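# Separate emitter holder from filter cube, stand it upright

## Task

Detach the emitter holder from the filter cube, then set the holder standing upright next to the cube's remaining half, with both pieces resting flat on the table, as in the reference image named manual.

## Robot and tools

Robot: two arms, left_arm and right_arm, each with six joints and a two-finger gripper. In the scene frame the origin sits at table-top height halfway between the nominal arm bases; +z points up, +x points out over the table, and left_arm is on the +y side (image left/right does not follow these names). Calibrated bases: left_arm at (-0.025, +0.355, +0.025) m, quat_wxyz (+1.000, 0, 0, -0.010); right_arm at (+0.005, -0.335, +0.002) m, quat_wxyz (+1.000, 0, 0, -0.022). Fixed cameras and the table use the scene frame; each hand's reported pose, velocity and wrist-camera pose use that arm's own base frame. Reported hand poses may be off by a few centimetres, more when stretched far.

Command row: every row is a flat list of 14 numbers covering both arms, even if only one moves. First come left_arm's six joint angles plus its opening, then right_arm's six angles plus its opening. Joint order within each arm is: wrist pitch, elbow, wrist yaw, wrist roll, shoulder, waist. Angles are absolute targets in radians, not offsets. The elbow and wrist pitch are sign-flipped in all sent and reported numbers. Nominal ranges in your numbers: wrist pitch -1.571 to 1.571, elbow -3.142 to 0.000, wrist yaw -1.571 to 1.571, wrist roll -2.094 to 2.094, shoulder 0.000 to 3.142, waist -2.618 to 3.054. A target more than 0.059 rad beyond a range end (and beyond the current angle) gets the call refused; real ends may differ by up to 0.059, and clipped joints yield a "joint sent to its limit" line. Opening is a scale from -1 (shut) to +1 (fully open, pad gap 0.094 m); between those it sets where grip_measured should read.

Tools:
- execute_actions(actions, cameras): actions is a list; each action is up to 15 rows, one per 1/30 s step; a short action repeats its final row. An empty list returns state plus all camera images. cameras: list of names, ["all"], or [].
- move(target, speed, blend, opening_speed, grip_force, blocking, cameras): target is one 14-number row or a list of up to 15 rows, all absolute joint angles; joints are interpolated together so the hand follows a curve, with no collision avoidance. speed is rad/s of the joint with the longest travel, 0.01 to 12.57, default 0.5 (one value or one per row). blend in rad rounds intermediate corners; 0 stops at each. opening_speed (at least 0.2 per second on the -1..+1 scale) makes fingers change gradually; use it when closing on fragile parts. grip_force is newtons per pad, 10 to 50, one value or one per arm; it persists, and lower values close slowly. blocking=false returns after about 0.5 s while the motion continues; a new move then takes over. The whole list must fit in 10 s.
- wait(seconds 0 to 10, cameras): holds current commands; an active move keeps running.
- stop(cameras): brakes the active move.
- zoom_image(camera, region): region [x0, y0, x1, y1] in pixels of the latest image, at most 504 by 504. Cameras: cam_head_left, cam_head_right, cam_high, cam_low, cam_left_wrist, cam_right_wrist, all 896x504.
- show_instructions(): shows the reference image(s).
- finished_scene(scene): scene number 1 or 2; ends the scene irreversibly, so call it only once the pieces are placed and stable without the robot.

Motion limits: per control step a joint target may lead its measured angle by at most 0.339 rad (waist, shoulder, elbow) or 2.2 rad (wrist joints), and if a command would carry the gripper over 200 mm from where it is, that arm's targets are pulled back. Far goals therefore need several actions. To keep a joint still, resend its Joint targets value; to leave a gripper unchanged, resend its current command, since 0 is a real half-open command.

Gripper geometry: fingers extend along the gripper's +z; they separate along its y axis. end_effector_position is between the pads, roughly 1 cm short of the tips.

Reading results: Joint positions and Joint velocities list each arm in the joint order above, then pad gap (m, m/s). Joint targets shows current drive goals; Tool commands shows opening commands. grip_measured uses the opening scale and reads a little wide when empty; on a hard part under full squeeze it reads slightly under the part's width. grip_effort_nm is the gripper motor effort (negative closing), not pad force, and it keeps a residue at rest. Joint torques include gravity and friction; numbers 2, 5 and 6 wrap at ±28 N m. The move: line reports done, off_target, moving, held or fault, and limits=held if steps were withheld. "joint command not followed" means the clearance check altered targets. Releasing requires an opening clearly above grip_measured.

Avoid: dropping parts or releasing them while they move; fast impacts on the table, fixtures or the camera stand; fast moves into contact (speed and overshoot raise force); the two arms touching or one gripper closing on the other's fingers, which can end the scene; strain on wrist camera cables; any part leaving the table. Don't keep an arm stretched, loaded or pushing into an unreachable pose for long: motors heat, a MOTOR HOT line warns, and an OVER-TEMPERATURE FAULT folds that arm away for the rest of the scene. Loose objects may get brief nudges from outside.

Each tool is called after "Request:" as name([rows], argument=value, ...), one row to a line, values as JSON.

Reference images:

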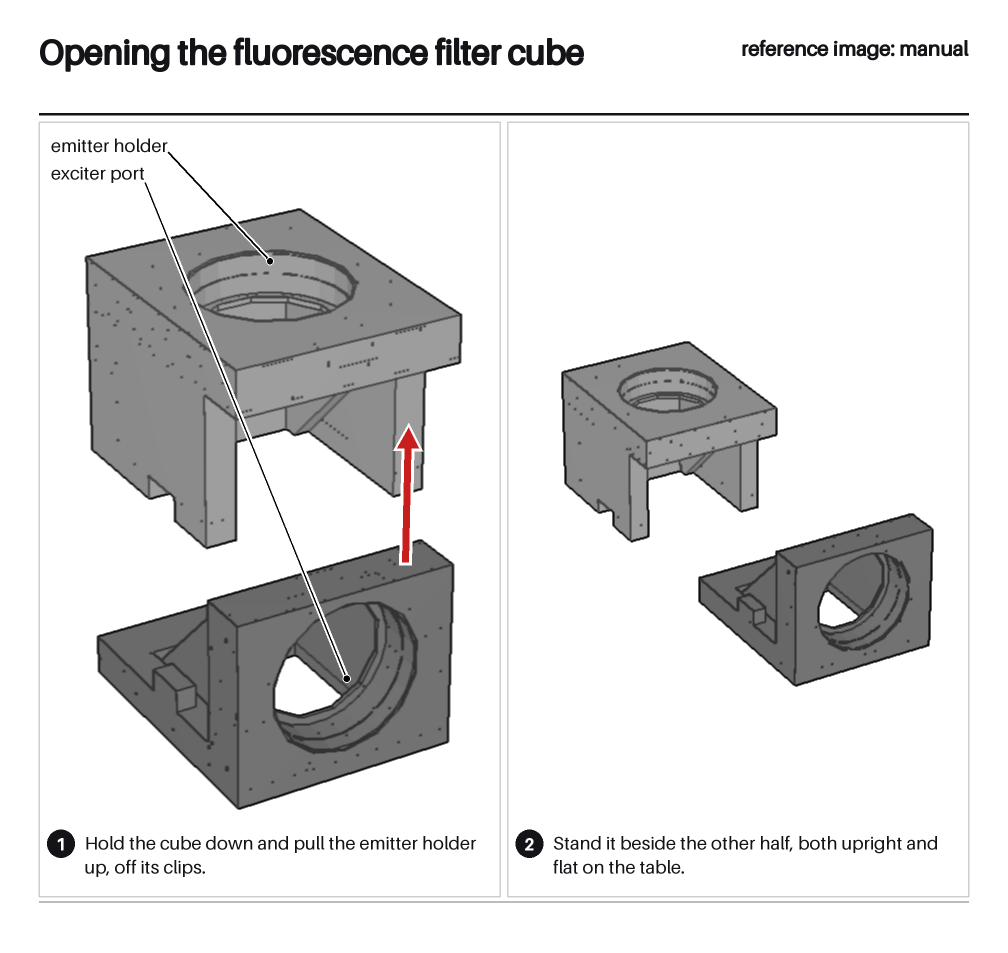

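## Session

Request:
execute_actions(actions=[])

Request:
zoom_image(camera="cam_head_left", region=[300, 180, 540, 380])

Scene clock: 0.00 s.
left_arm: end_effector_position=(+0.4084, +0.0349, +0.1149) grip_measured=+1.000 grip_effort_nm=n/a end_effector_quat_wxyz=(+0.593, -0.059, +0.802, +0.043) | right_arm: end_effector_position=(+0.4151, -0.0041, +0.1259) grip_measured=+1.000 grip_effort_nm=n/a end_effector_quat_wxyz=(+0.620, +0.004, +0.781, -0.073)
Joint names: [wrist pitch, elbow, wrist yaw, wrist roll, shoulder, waist]
Joint positions: left_arm=[-0.821 -0.413 -0.105 -0.033 1.532 0.037 0.094] | right_arm=[-0.935 -0.41 0.186 -0.069 1.571 0.068 0.094]
Joint velocities: within noise
Joint torques (N m): no reading
Heat: left arm: 23 °C; right arm: 23 °C.
Joint targets: left_arm=[-0.818 -0.419 -0.105 -0.034 1.526 0.037] | right_arm=[-0.935 -0.417 0.188 -0.069 1.563 0.068]
Tool commands: left_gripper/opening=+1.0 right_gripper/opening=+1.0

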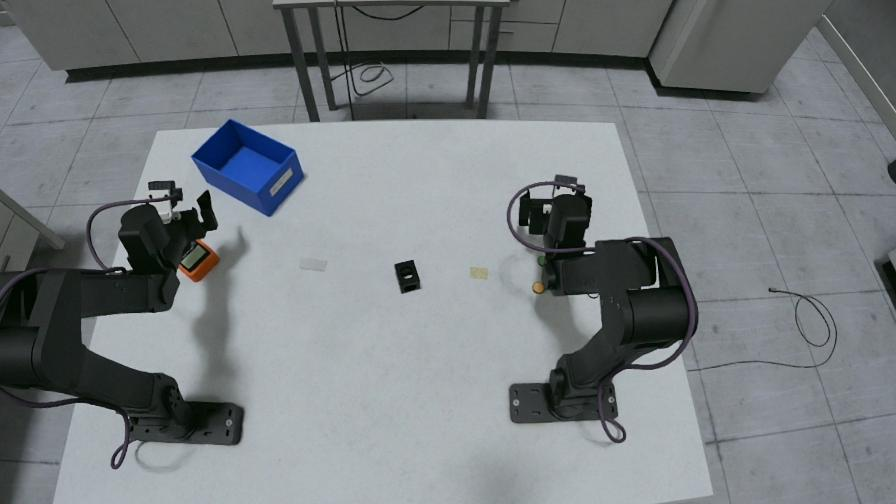

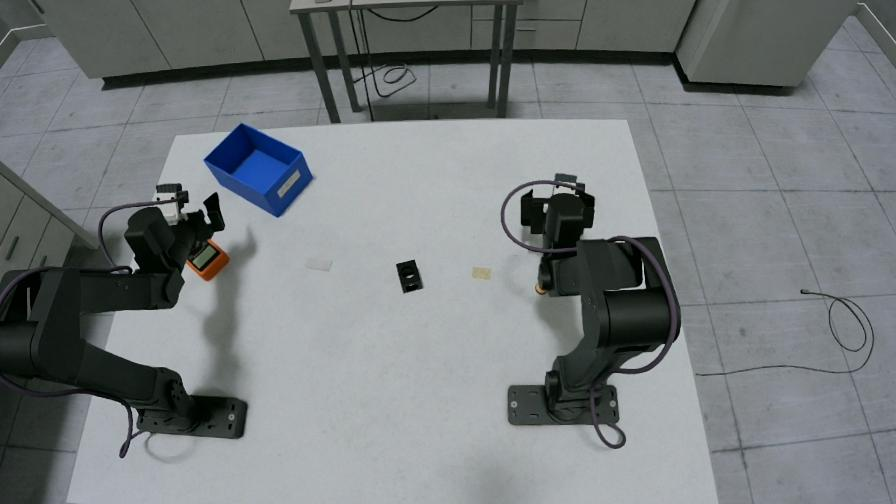

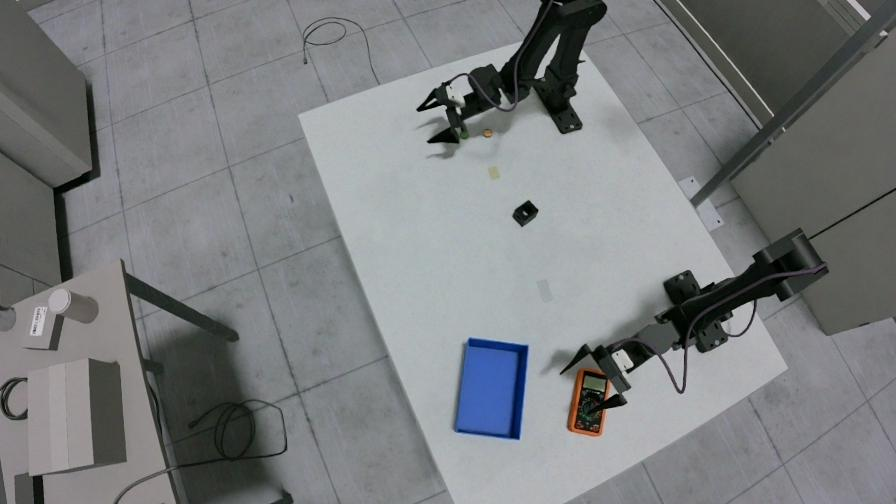

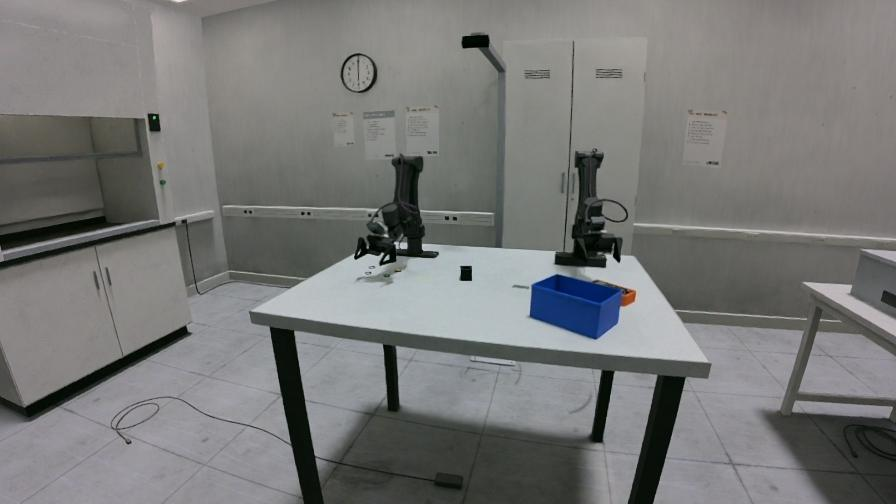

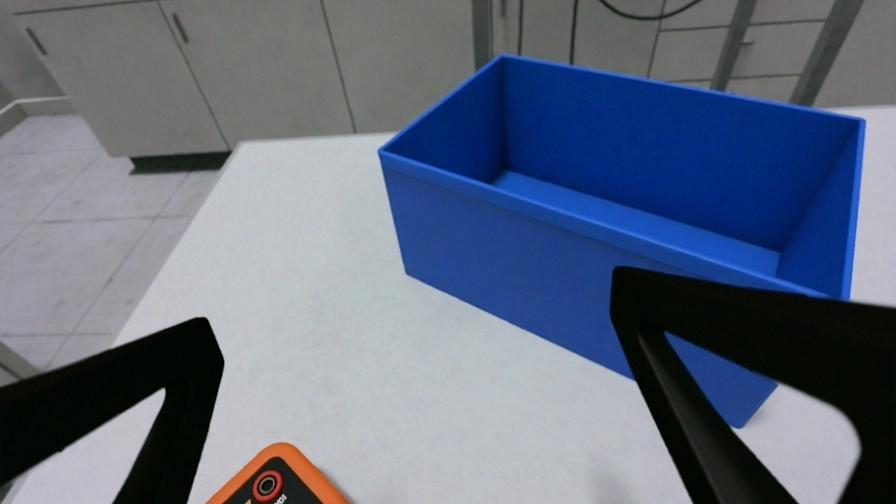

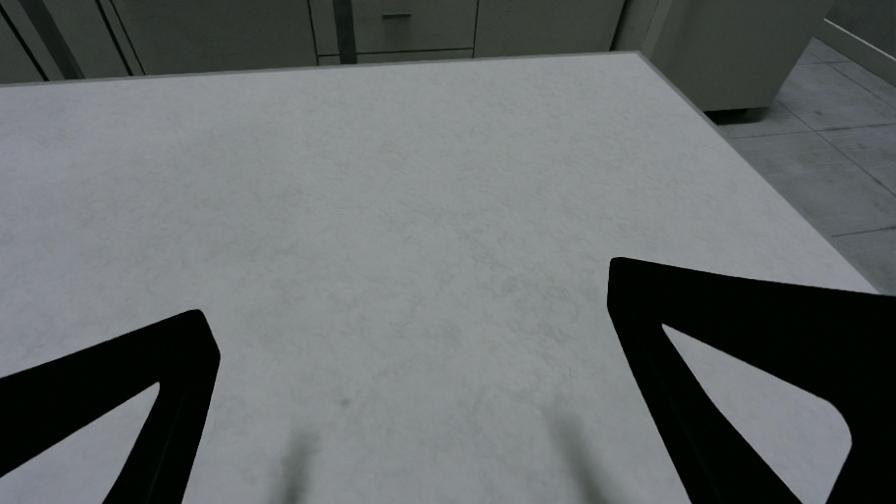

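Scaled by 2.100 from the camera's 896x504 image, which has a finer 1280x720 frame.

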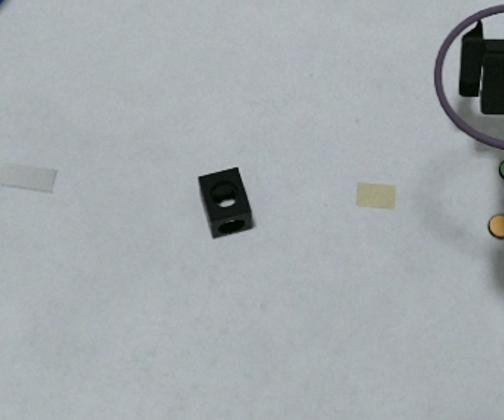

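Request:
zoom_image(camera="cam_head_left", region=[370, 235, 450, 305])

Request:
zoom_image(camera="cam_high", region=[490, 180, 560, 240])

Request:
zoom_image(camera="cam_low", region=[440, 250, 490, 290])

Scaled by 6.300 from the camera's 896x504 image, which has a finer 1280x720 frame.

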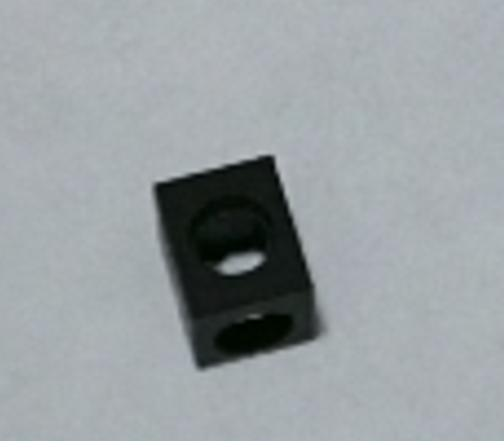

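Scaled by 7.200 from the camera's 896x504 image, which has a finer 1280x720 frame.

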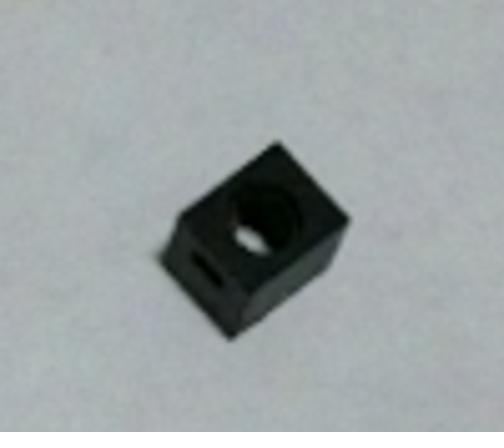

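Scaled by 10.080 from the camera's 896x504 image, which has a finer 1280x720 frame.

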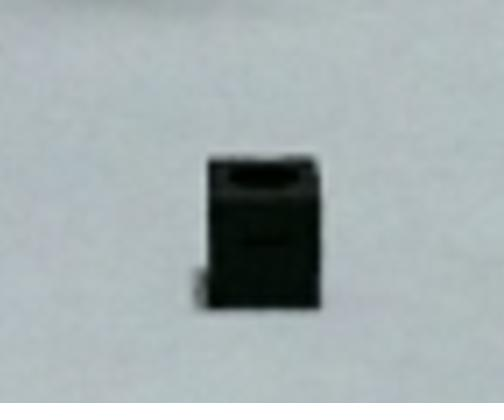

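Request:
move([
  [-0.2,-1.0,-0.1,-0.03,1.5,0.0,1, -0.2,-1.0,0.1,0,1.571,0.3,1],
  [0.2,-1.0,-0.3,-0.2,1.6,-0.9,1, 1.206,-1.785,0,0.54,2.006,0.85,1],
  [-0.55,-0.7315,-0.971,-0.564,1.935,-1.403,1, 1.206,-1.785,0,0.54,2.006,0.85,1],
], speed=0.9, blend=0.1, cameras=["cam_head_left","cam_low","cam_left_wrist","cam_right_wrist"])

Request:
zoom_image(camera="cam_head_left", region=[340, 200, 480, 320])

Request:
zoom_image(camera="cam_low", region=[430, 240, 500, 296])

Scene clock: 8.33 s.
left_arm: end_effector_position=(+0.2123, -0.3678, +0.0582) grip_measured=+1.000 grip_effort_nm=0.06 end_effector_quat_wxyz=(+0.563, +0.141, +0.808, -0.099) | right_arm: end_effector_position=(+0.2739, +0.3107, +0.1115) grip_measured=+1.000 grip_effort_nm=0.01 end_effector_quat_wxyz=(+0.052, -0.157, +0.985, +0.042)
Joint names: [wrist pitch, elbow, wrist yaw, wrist roll, shoulder, waist]
Joint positions: left_arm=[-0.537 -0.739 -0.958 -0.552 1.92 -1.405 0.094] | right_arm=[1.2 -1.758 0.001 0.531 1.996 0.846 0.094]
Joint torques (N m): left_arm=[-1.71 -3.37 -0.45 -0.13 -6.54 0.23] | right_arm=[-0.45 -8.64 -0.03 0.08 -9.48 0.25]
Heat: left arm: 25 °C; right arm: 23 °C.
Joint targets: left_arm=[-0.550 -0.732 -0.971 -0.564 1.935 -1.403] | right_arm=[1.206 -1.785 0.000 0.540 2.006 0.850]
move: done
Images, in order (width x height): cam_head_left 896x504, cam_low 896x504, cam_left_wrist 896x504, cam_right_wrist 896x504.

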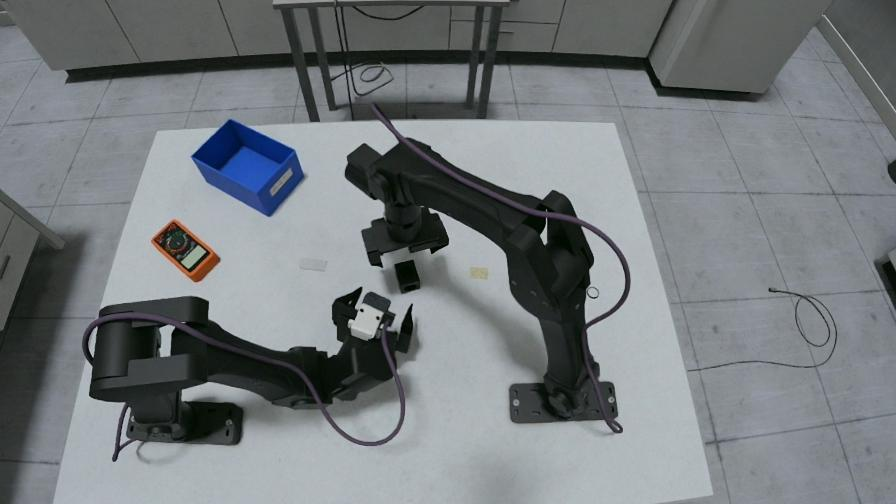

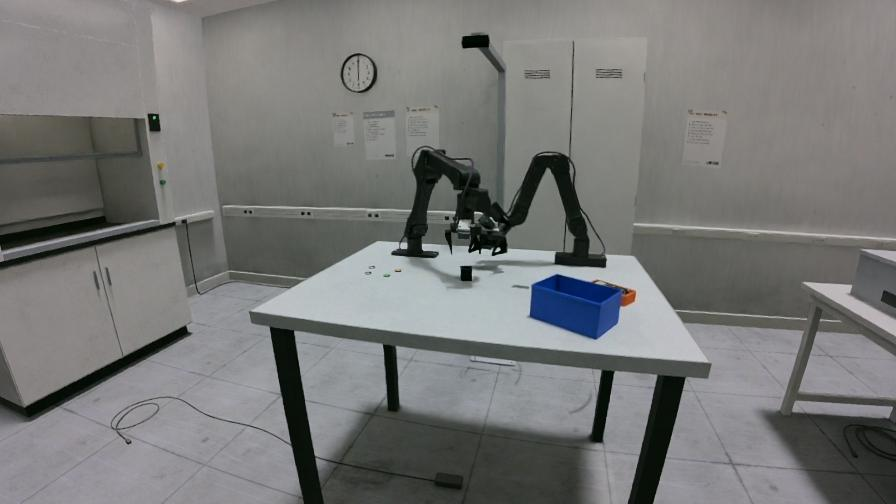

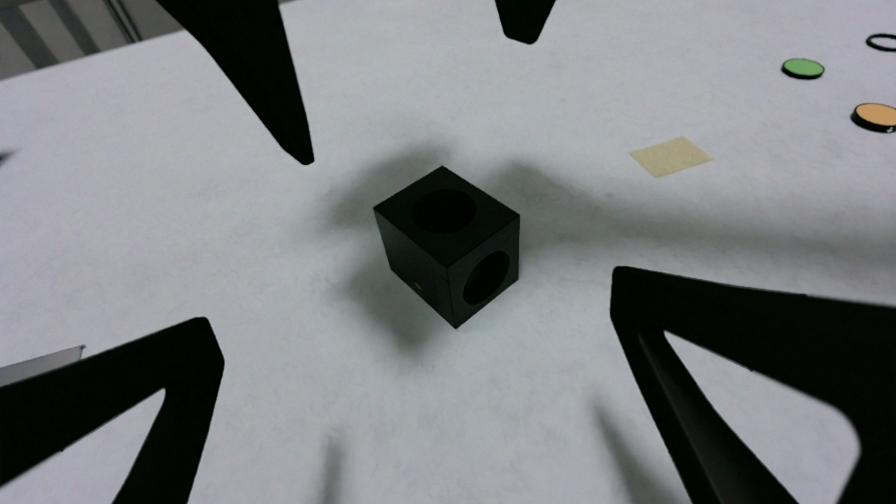

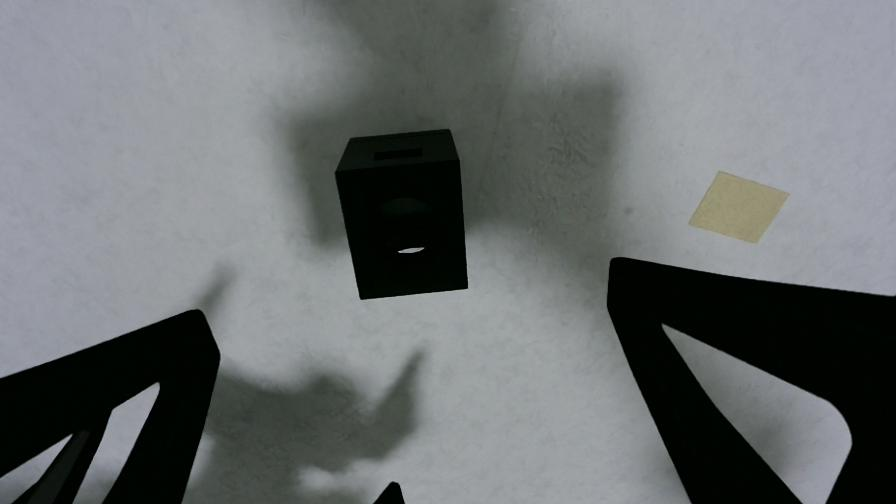

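Scaled by 3.600 from the camera's 896x504 image, which has a finer 1280x720 frame.

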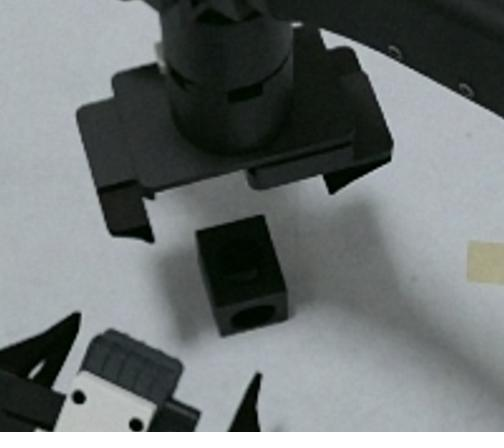

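Scaled by 7.200 from the camera's 896x504 image, which has a finer 1280x720 frame.

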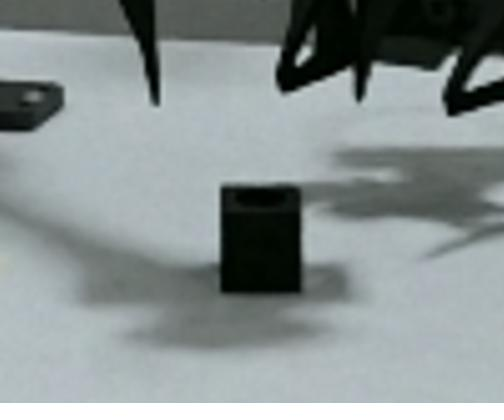

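Request:
move(target=[-0.55,-0.7315,-0.971,-0.564,1.935,-1.403,1,0.943,-1.535,0,0.54,2.036,0.848,1], speed=0.22, cameras=["cam_left_wrist","cam_low","cam_right_wrist"])

Scene clock: 12.67 s.
left_arm: end_effector_position=(+0.2124, -0.3679, +0.0583) grip_measured=+1.000 grip_effort_nm=0.06 end_effector_quat_wxyz=(+0.564, +0.140, +0.808, -0.099) | right_arm: end_effector_position=(+0.2766, +0.3140, +0.0492) grip_measured=+1.000 grip_effort_nm=0.01 end_effector_quat_wxyz=(+0.059, -0.156, +0.985, +0.049)
Joint names: [wrist pitch, elbow, wrist yaw, wrist roll, shoulder, waist]
Joint positions: left_arm=[-0.537 -0.739 -0.958 -0.553 1.92 -1.405 0.094] | right_arm=[0.939 -1.544 0 0.531 2.022 0.846 0.094]
Joint torques (N m): left_arm=[-1.75 -3.38 -0.44 -0.16 -6.43 0.16] | right_arm=[-0.49 -5.08 -0.01 0.08 -9.22 0.08]
Heat: left arm: 25 °C; right arm: 23 °C.
Joint targets: left_arm=[-0.550 -0.732 -0.971 -0.564 1.935 -1.403] | right_arm=[0.943 -1.535 0.000 0.540 2.036 0.848]
move: done
Images, in order (width x height): cam_low 896x504, cam_left_wrist 896x504, cam_right_wrist 896x504.

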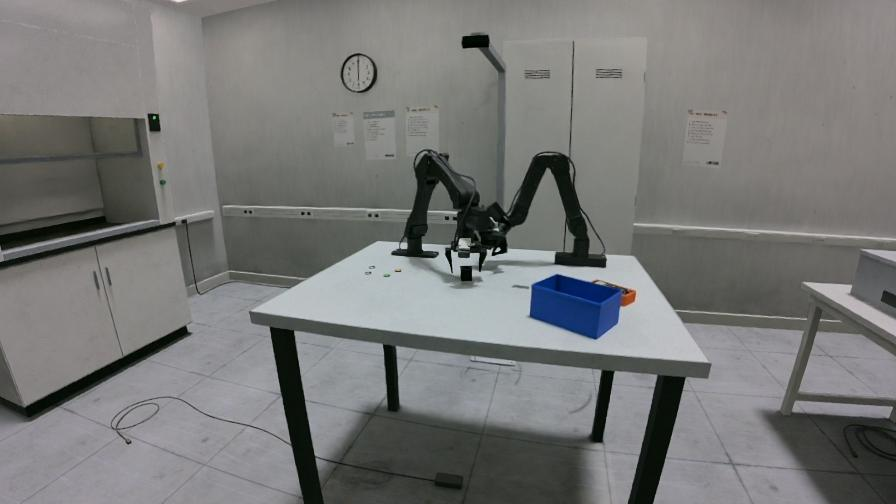

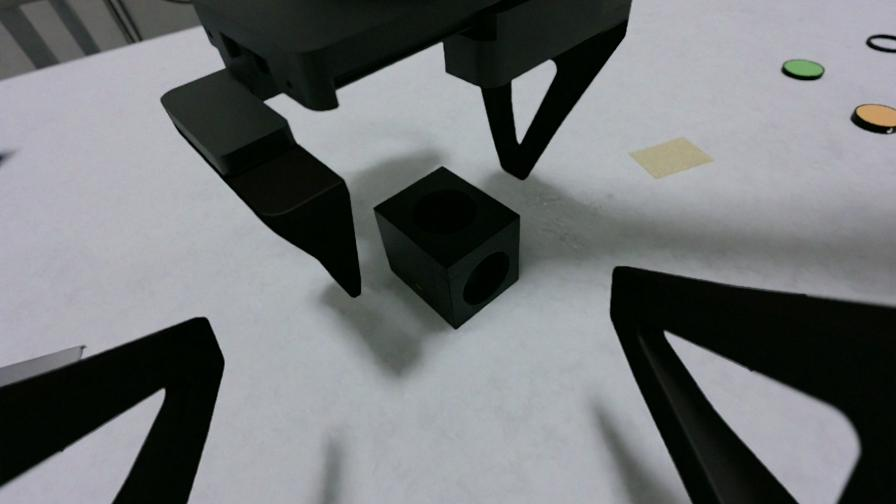

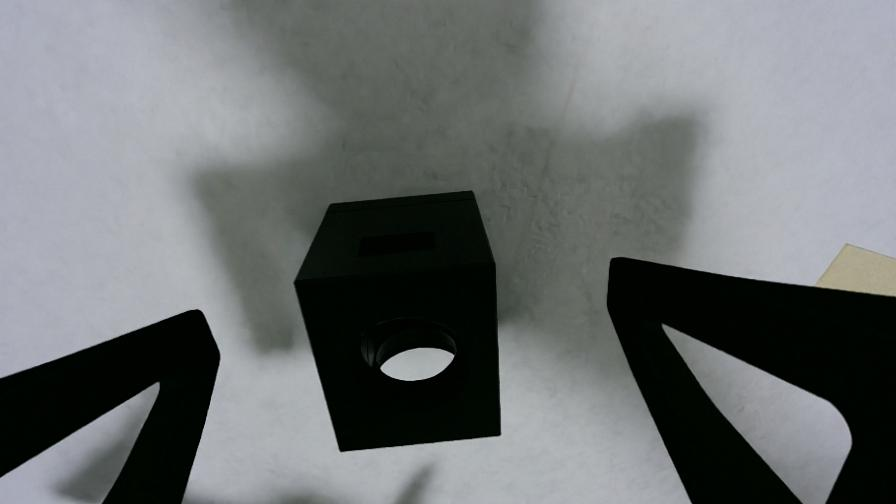

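Request:
move(target=[-0.55,-0.7315,-0.971,-0.564,1.935,-1.403,1,0.943,-1.535,0,0.54,2.036,0.848,-0.27], opening_speed=0.7, cameras=["cam_left_wrist","cam_right_wrist"])

Scene clock: 15.07 s.
left_arm: end_effector_position=(+0.2124, -0.3679, +0.0583) grip_measured=+1.000 grip_effort_nm=0.06 end_effector_quat_wxyz=(+0.564, +0.140, +0.808, -0.099) | right_arm: end_effector_position=(+0.2767, +0.3145, +0.0493) grip_measured=-0.179 grip_effort_nm=-1.01 end_effector_quat_wxyz=(+0.060, -0.156, +0.985, +0.050)
Joint names: [wrist pitch, elbow, wrist yaw, wrist roll, shoulder, waist]
Joint positions: left_arm=[-0.537 -0.739 -0.958 -0.553 1.92 -1.405 0.094] | right_arm=[0.937 -1.544 -0.001 0.531 2.022 0.846 0.039]
Joint torques (N m): left_arm=[-1.74 -3.34 -0.43 -0.18 -6.46 0.13] | right_arm=[-0.5 -5.15 0.01 0.07 -9.18 0.12]
Heat: left arm: 25 °C; right arm: 23 °C.
Joint targets: left_arm=[-0.550 -0.732 -0.971 -0.564 1.935 -1.403] | right_arm=[0.943 -1.535 0.000 0.540 2.036 0.848]
move: done
Images, in order (width x height): cam_left_wrist 896x504, cam_right_wrist 896x504.

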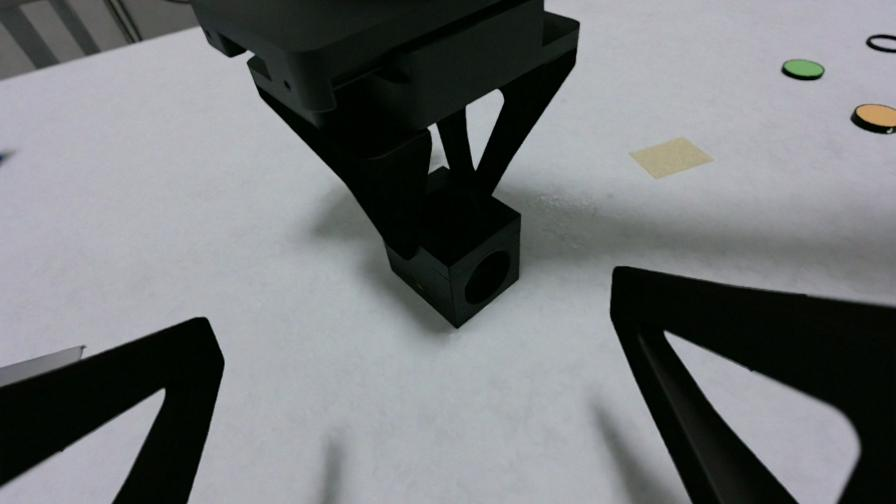

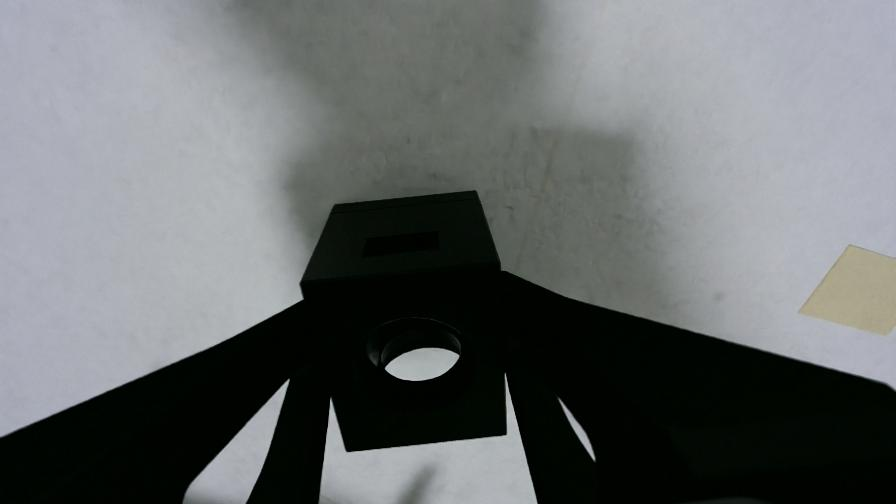

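Request:
move([
  [-0.55,-0.7315,-0.971,-0.564,1.935,-1.403,1,1.02,-1.6,0,0.54,2.005,0.848,-0.27],
  [-0.55,-0.7315,-0.971,-0.564,1.935,-1.403,1,0.985,-1.495,0,1.13,1.915,0.802,-0.27],
], speed=[0.2,0.35], blend=[0.02,0], cameras=["cam_left_wrist","cam_right_wrist"])

Scene clock: 18.50 s.
left_arm: end_effector_position=(+0.2124, -0.3679, +0.0583) grip_measured=+1.000 grip_effort_nm=0.06 end_effector_quat_wxyz=(+0.564, +0.140, +0.808, -0.099) | right_arm: end_effector_position=(+0.2755, +0.2913, +0.0603) grip_measured=-0.180 grip_effort_nm=-1.02 end_effector_quat_wxyz=(+0.039, +0.153, +0.986, +0.057)
Joint names: [wrist pitch, elbow, wrist yaw, wrist roll, shoulder, waist]
Joint positions: left_arm=[-0.537 -0.739 -0.958 -0.553 1.92 -1.405 0.094] | right_arm=[0.976 -1.503 -0.002 1.118 1.96 0.81 0.039]
Joint torques (N m): left_arm=[-1.76 -3.38 -0.43 -0.15 -6.46 0.21] | right_arm=[-0.44 -5.18 0.03 0.09 -13.68 -0.73]
Heat: left arm: 26 °C; right arm: 24 °C.
Joint targets: left_arm=[-0.550 -0.732 -0.971 -0.564 1.935 -1.403] | right_arm=[0.985 -1.495 0.000 1.130 1.915 0.802]
move: off_target (right_arm); right_arm: the shoulder is farthest, 0.045 rad from its target
Images, in order (width x height): cam_left_wrist 896x504, cam_right_wrist 896x504.

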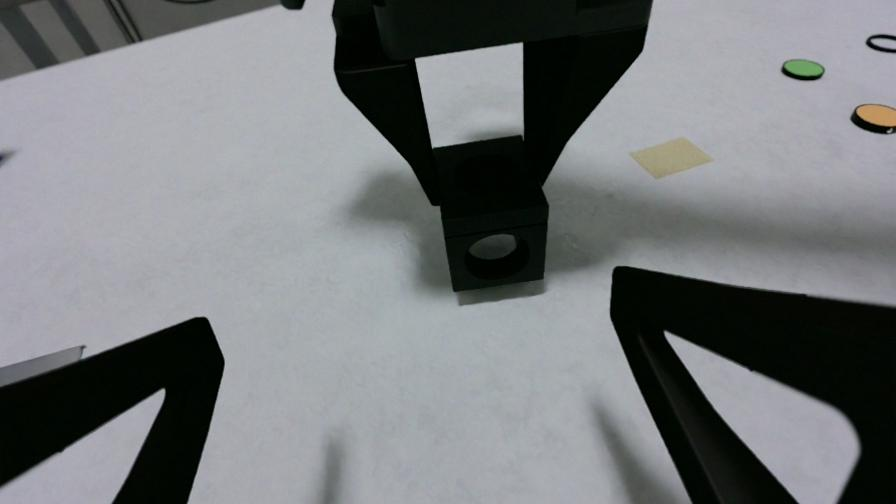

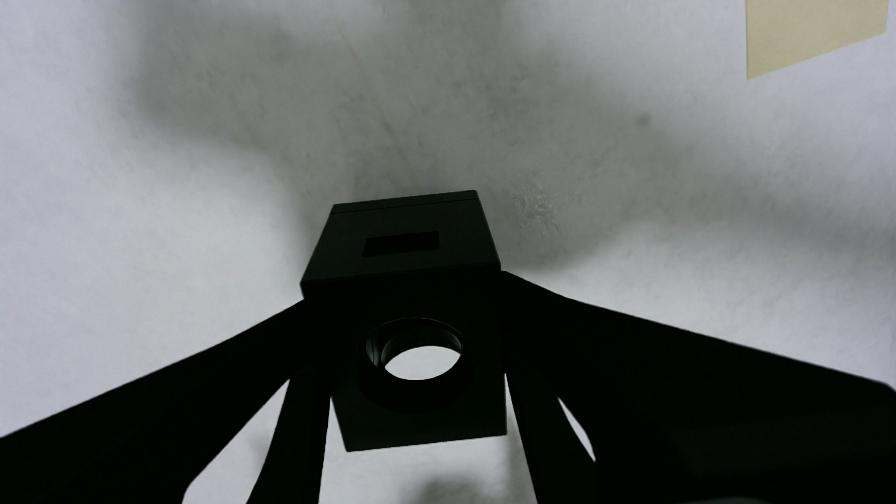

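Request:
move([
  [-0.55,-0.7315,-0.971,-0.564,1.935,-1.403,1,0.912,-1.437,0,1.13,1.905,0.802,-0.27],
  [-0.55,-0.7315,-0.971,-0.564,1.935,-1.403,1,0.897,-1.423,0,1.13,1.91,0.802,-0.27],
], speed=[0.1,0.04], blend=[0.01,0], cameras=["cam_left_wrist","cam_right_wrist"])

Scene clock: 20.27 s.
left_arm: end_effector_position=(+0.2124, -0.3679, +0.0583) grip_measured=+1.000 grip_effort_nm=0.06 end_effector_quat_wxyz=(+0.564, +0.140, +0.808, -0.099) | right_arm: end_effector_position=(+0.2747, +0.2906, +0.0491) grip_measured=-0.180 grip_effort_nm=-1.02 end_effector_quat_wxyz=(+0.045, +0.154, +0.985, +0.067)
Joint names: [wrist pitch, elbow, wrist yaw, wrist roll, shoulder, waist]
Joint positions: left_arm=[-0.537 -0.739 -0.958 -0.553 1.92 -1.405 0.094] | right_arm=[0.898 -1.435 -0.002 1.12 1.947 0.81 0.039]
Joint torques (N m): left_arm=[-1.75 -3.43 -0.43 -0.18 -6.49 0.17] | right_arm=[-0.55 -4.82 0.01 0.1 -12.78 -0.73]
Heat: left arm: 26 °C; right arm: 24 °C.
Joint targets: left_arm=[-0.550 -0.732 -0.971 -0.564 1.935 -1.403] | right_arm=[0.897 -1.423 0.000 1.130 1.910 0.802]
move: off_target (right_arm); blend cut to 0.0075 rad at target 1; right_arm: the shoulder is farthest, 0.037 rad from its target
Images, in order (width x height): cam_left_wrist 896x504, cam_right_wrist 896x504.

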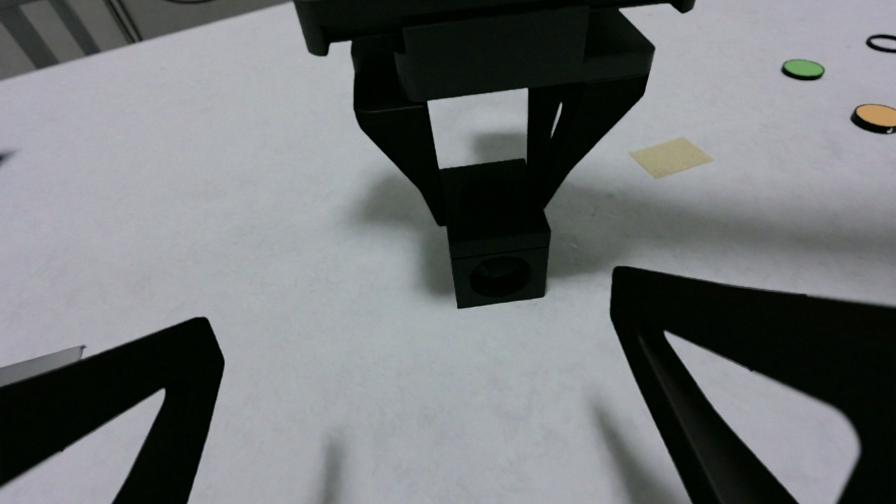

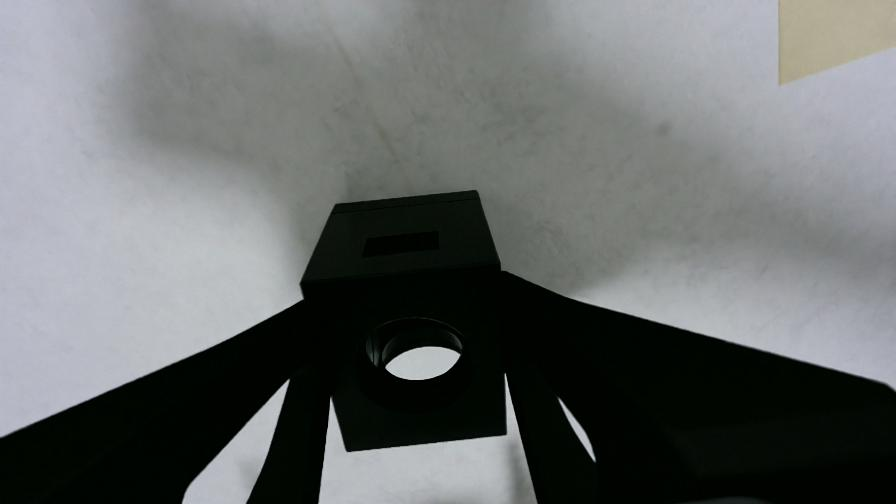

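Request:
move([
  [-0.607,-0.987,-0.948,-0.53,2.21,-1.361,1,0.897,-1.423,0,1.13,1.91,0.802,-0.27],
  [-0.668,-1.005,-0.914,-0.53,2.267,-1.333,1,0.897,-1.423,0,1.13,1.91,0.802,-0.27],
], speed=0.25, blend=[0.02,0], cameras=["cam_left_wrist","cam_right_wrist"])

Request:
zoom_image(camera="cam_left_wrist", region=[200, 50, 700, 450])

Scene clock: 22.63 s.
left_arm: end_effector_position=(+0.2479, -0.4192, +0.0074) grip_measured=+1.000 grip_effort_nm=0.06 end_effector_quat_wxyz=(+0.562, +0.122, +0.812, -0.103) | right_arm: end_effector_position=(+0.2747, +0.2906, +0.0491) grip_measured=-0.180 grip_effort_nm=-1.02 end_effector_quat_wxyz=(+0.045, +0.154, +0.985, +0.067)
Joint names: [wrist pitch, elbow, wrist yaw, wrist roll, shoulder, waist]
Joint positions: left_arm=[-0.655 -0.985 -0.914 -0.532 2.245 -1.337 0.094] | right_arm=[0.898 -1.435 -0.002 1.12 1.947 0.81 0.039]
Joint torques (N m): left_arm=[-1.81 -5.22 -0.26 -0.01 -8.23 0.36] | right_arm=[-0.58 -4.85 0.01 0.08 -12.78 -0.68]
Heat: left arm: 26 °C; right arm: 25 °C.
Joint targets: left_arm=[-0.668 -1.005 -0.914 -0.530 2.267 -1.333] | right_arm=[0.897 -1.423 0.000 1.130 1.910 0.802]
move: off_target (right_arm); right_arm: the shoulder is farthest, 0.037 rad from its target
Images, in order (width x height): cam_left_wrist 896x504, cam_right_wrist 896x504.

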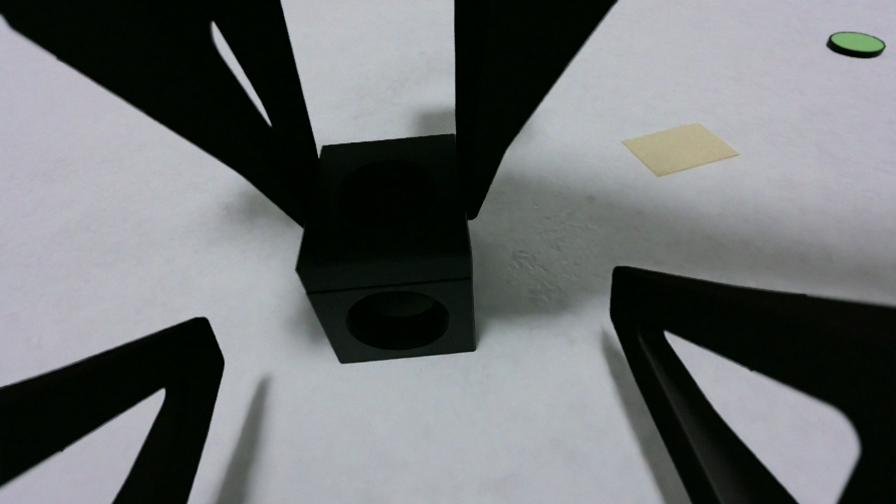

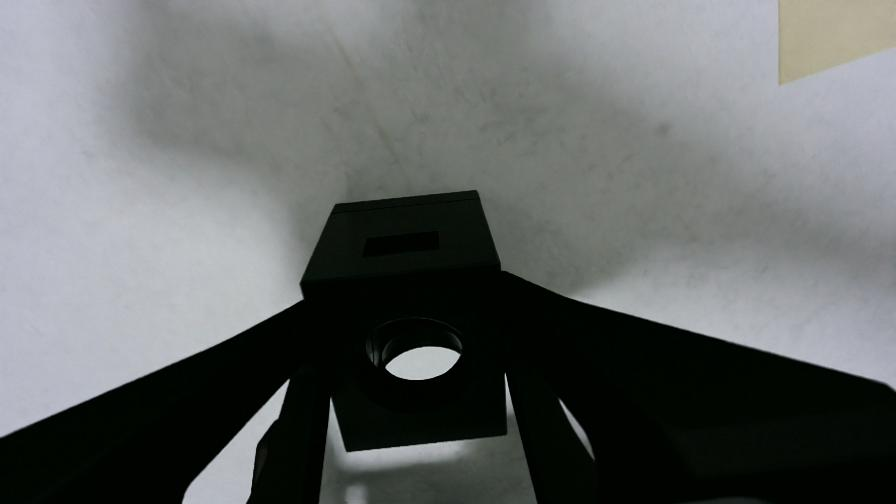

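Scaled by 1.008 from the camera's 896x504 image, which has a finer 1280x720 frame.

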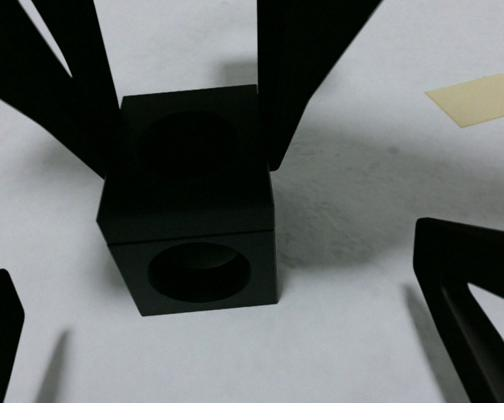

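Request:
move(target=[-0.723,-1.03,-0.883,-0.515,2.321,-1.297,1,0.897,-1.423,0,1.13,1.91,0.802,-0.27], speed=0.15, cameras=["cam_left_wrist","cam_low","cam_right_wrist","cam_head_left"])

Request:
zoom_image(camera="cam_low", region=[440, 250, 490, 290])

Request:
zoom_image(camera="cam_right_wrist", region=[200, 250, 600, 504])

Scene clock: 24.13 s.
left_arm: end_effector_position=(+0.2620, -0.4221, -0.0024) grip_measured=+1.000 grip_effort_nm=0.06 end_effector_quat_wxyz=(+0.562, +0.115, +0.812, -0.110) | right_arm: end_effector_position=(+0.2747, +0.2906, +0.0491) grip_measured=-0.180 grip_effort_nm=-1.02 end_effector_quat_wxyz=(+0.045, +0.154, +0.985, +0.067)
Joint names: [wrist pitch, elbow, wrist yaw, wrist roll, shoulder, waist]
Joint positions: left_arm=[-0.71 -1.01 -0.884 -0.518 2.295 -1.302 0.094] | right_arm=[0.898 -1.435 -0.002 1.12 1.947 0.81 0.039]
Joint torques (N m): left_arm=[-1.82 -5.14 -0.28 0.01 -8.18 0.43] | right_arm=[-0.56 -4.83 0.02 0.08 -12.82 -0.77]
Heat: left arm: 26 °C; right arm: 25 °C.
Joint targets: left_arm=[-0.723 -1.030 -0.883 -0.515 2.321 -1.297] | right_arm=[0.897 -1.423 0.000 1.130 1.910 0.802]
move: off_target (right_arm); right_arm: the shoulder is farthest, 0.037 rad from its target
Images, in order (width x height): cam_head_left 896x504, cam_low 896x504, cam_left_wrist 896x504, cam_right_wrist 896x504.

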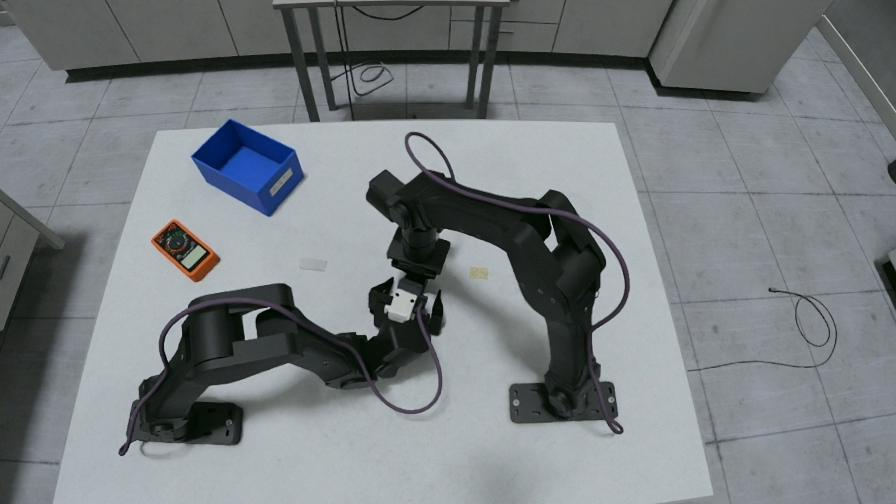

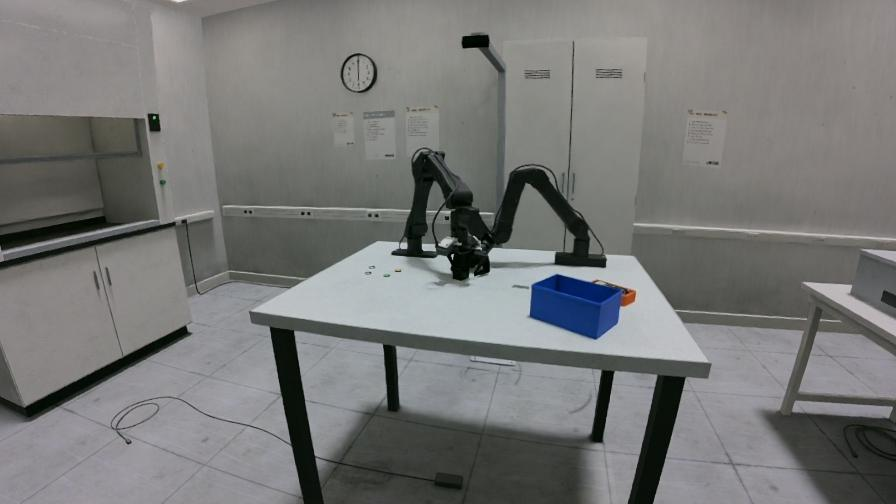

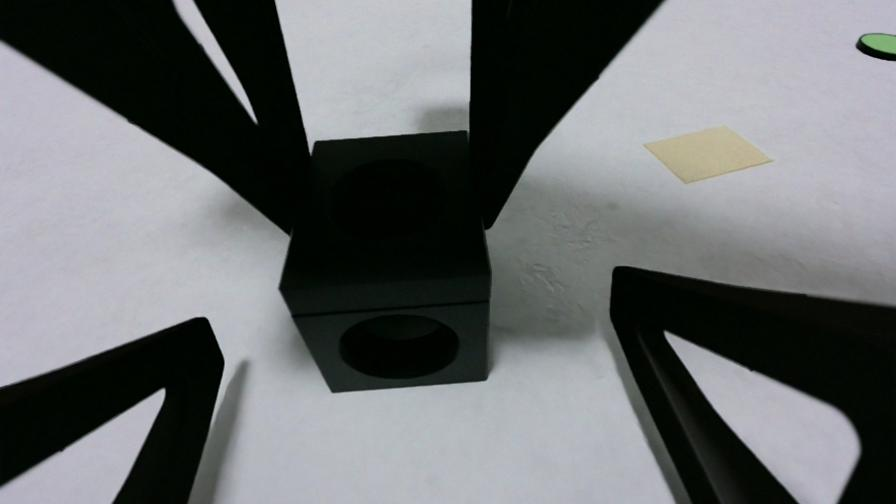

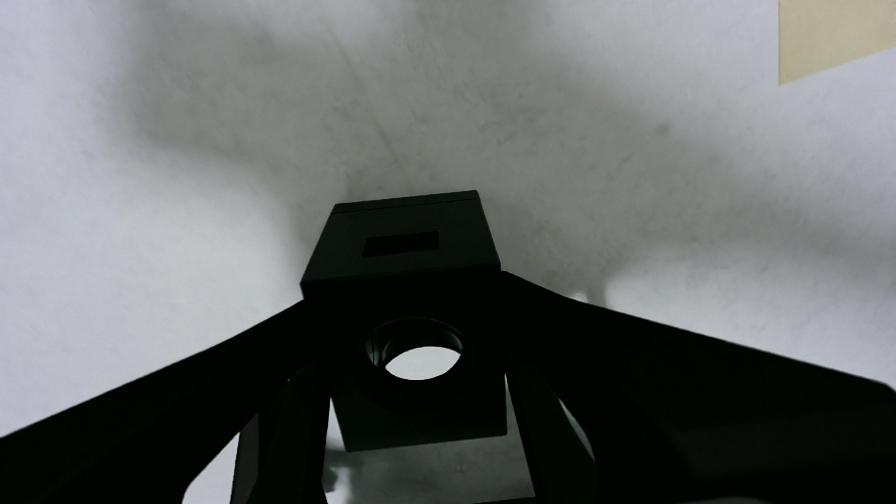

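Scaled by 10.080 from the camera's 896x504 image, which has a finer 1280x720 frame.

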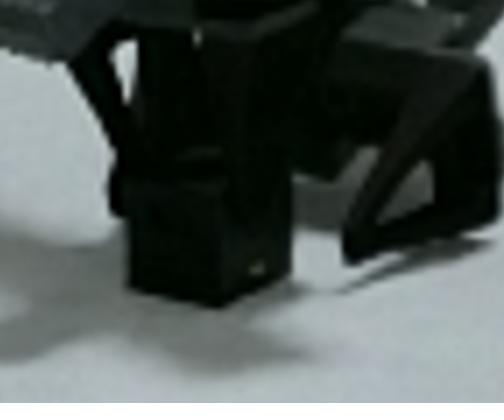

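Scaled by 1.260 from the camera's 896x504 image, which has a finer 1280x720 frame.

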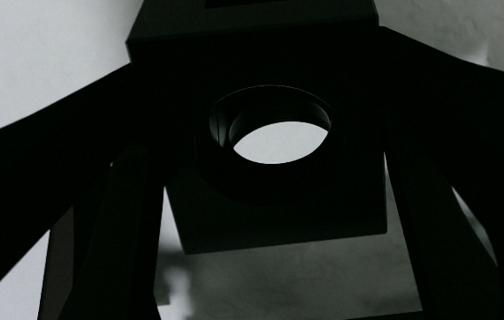

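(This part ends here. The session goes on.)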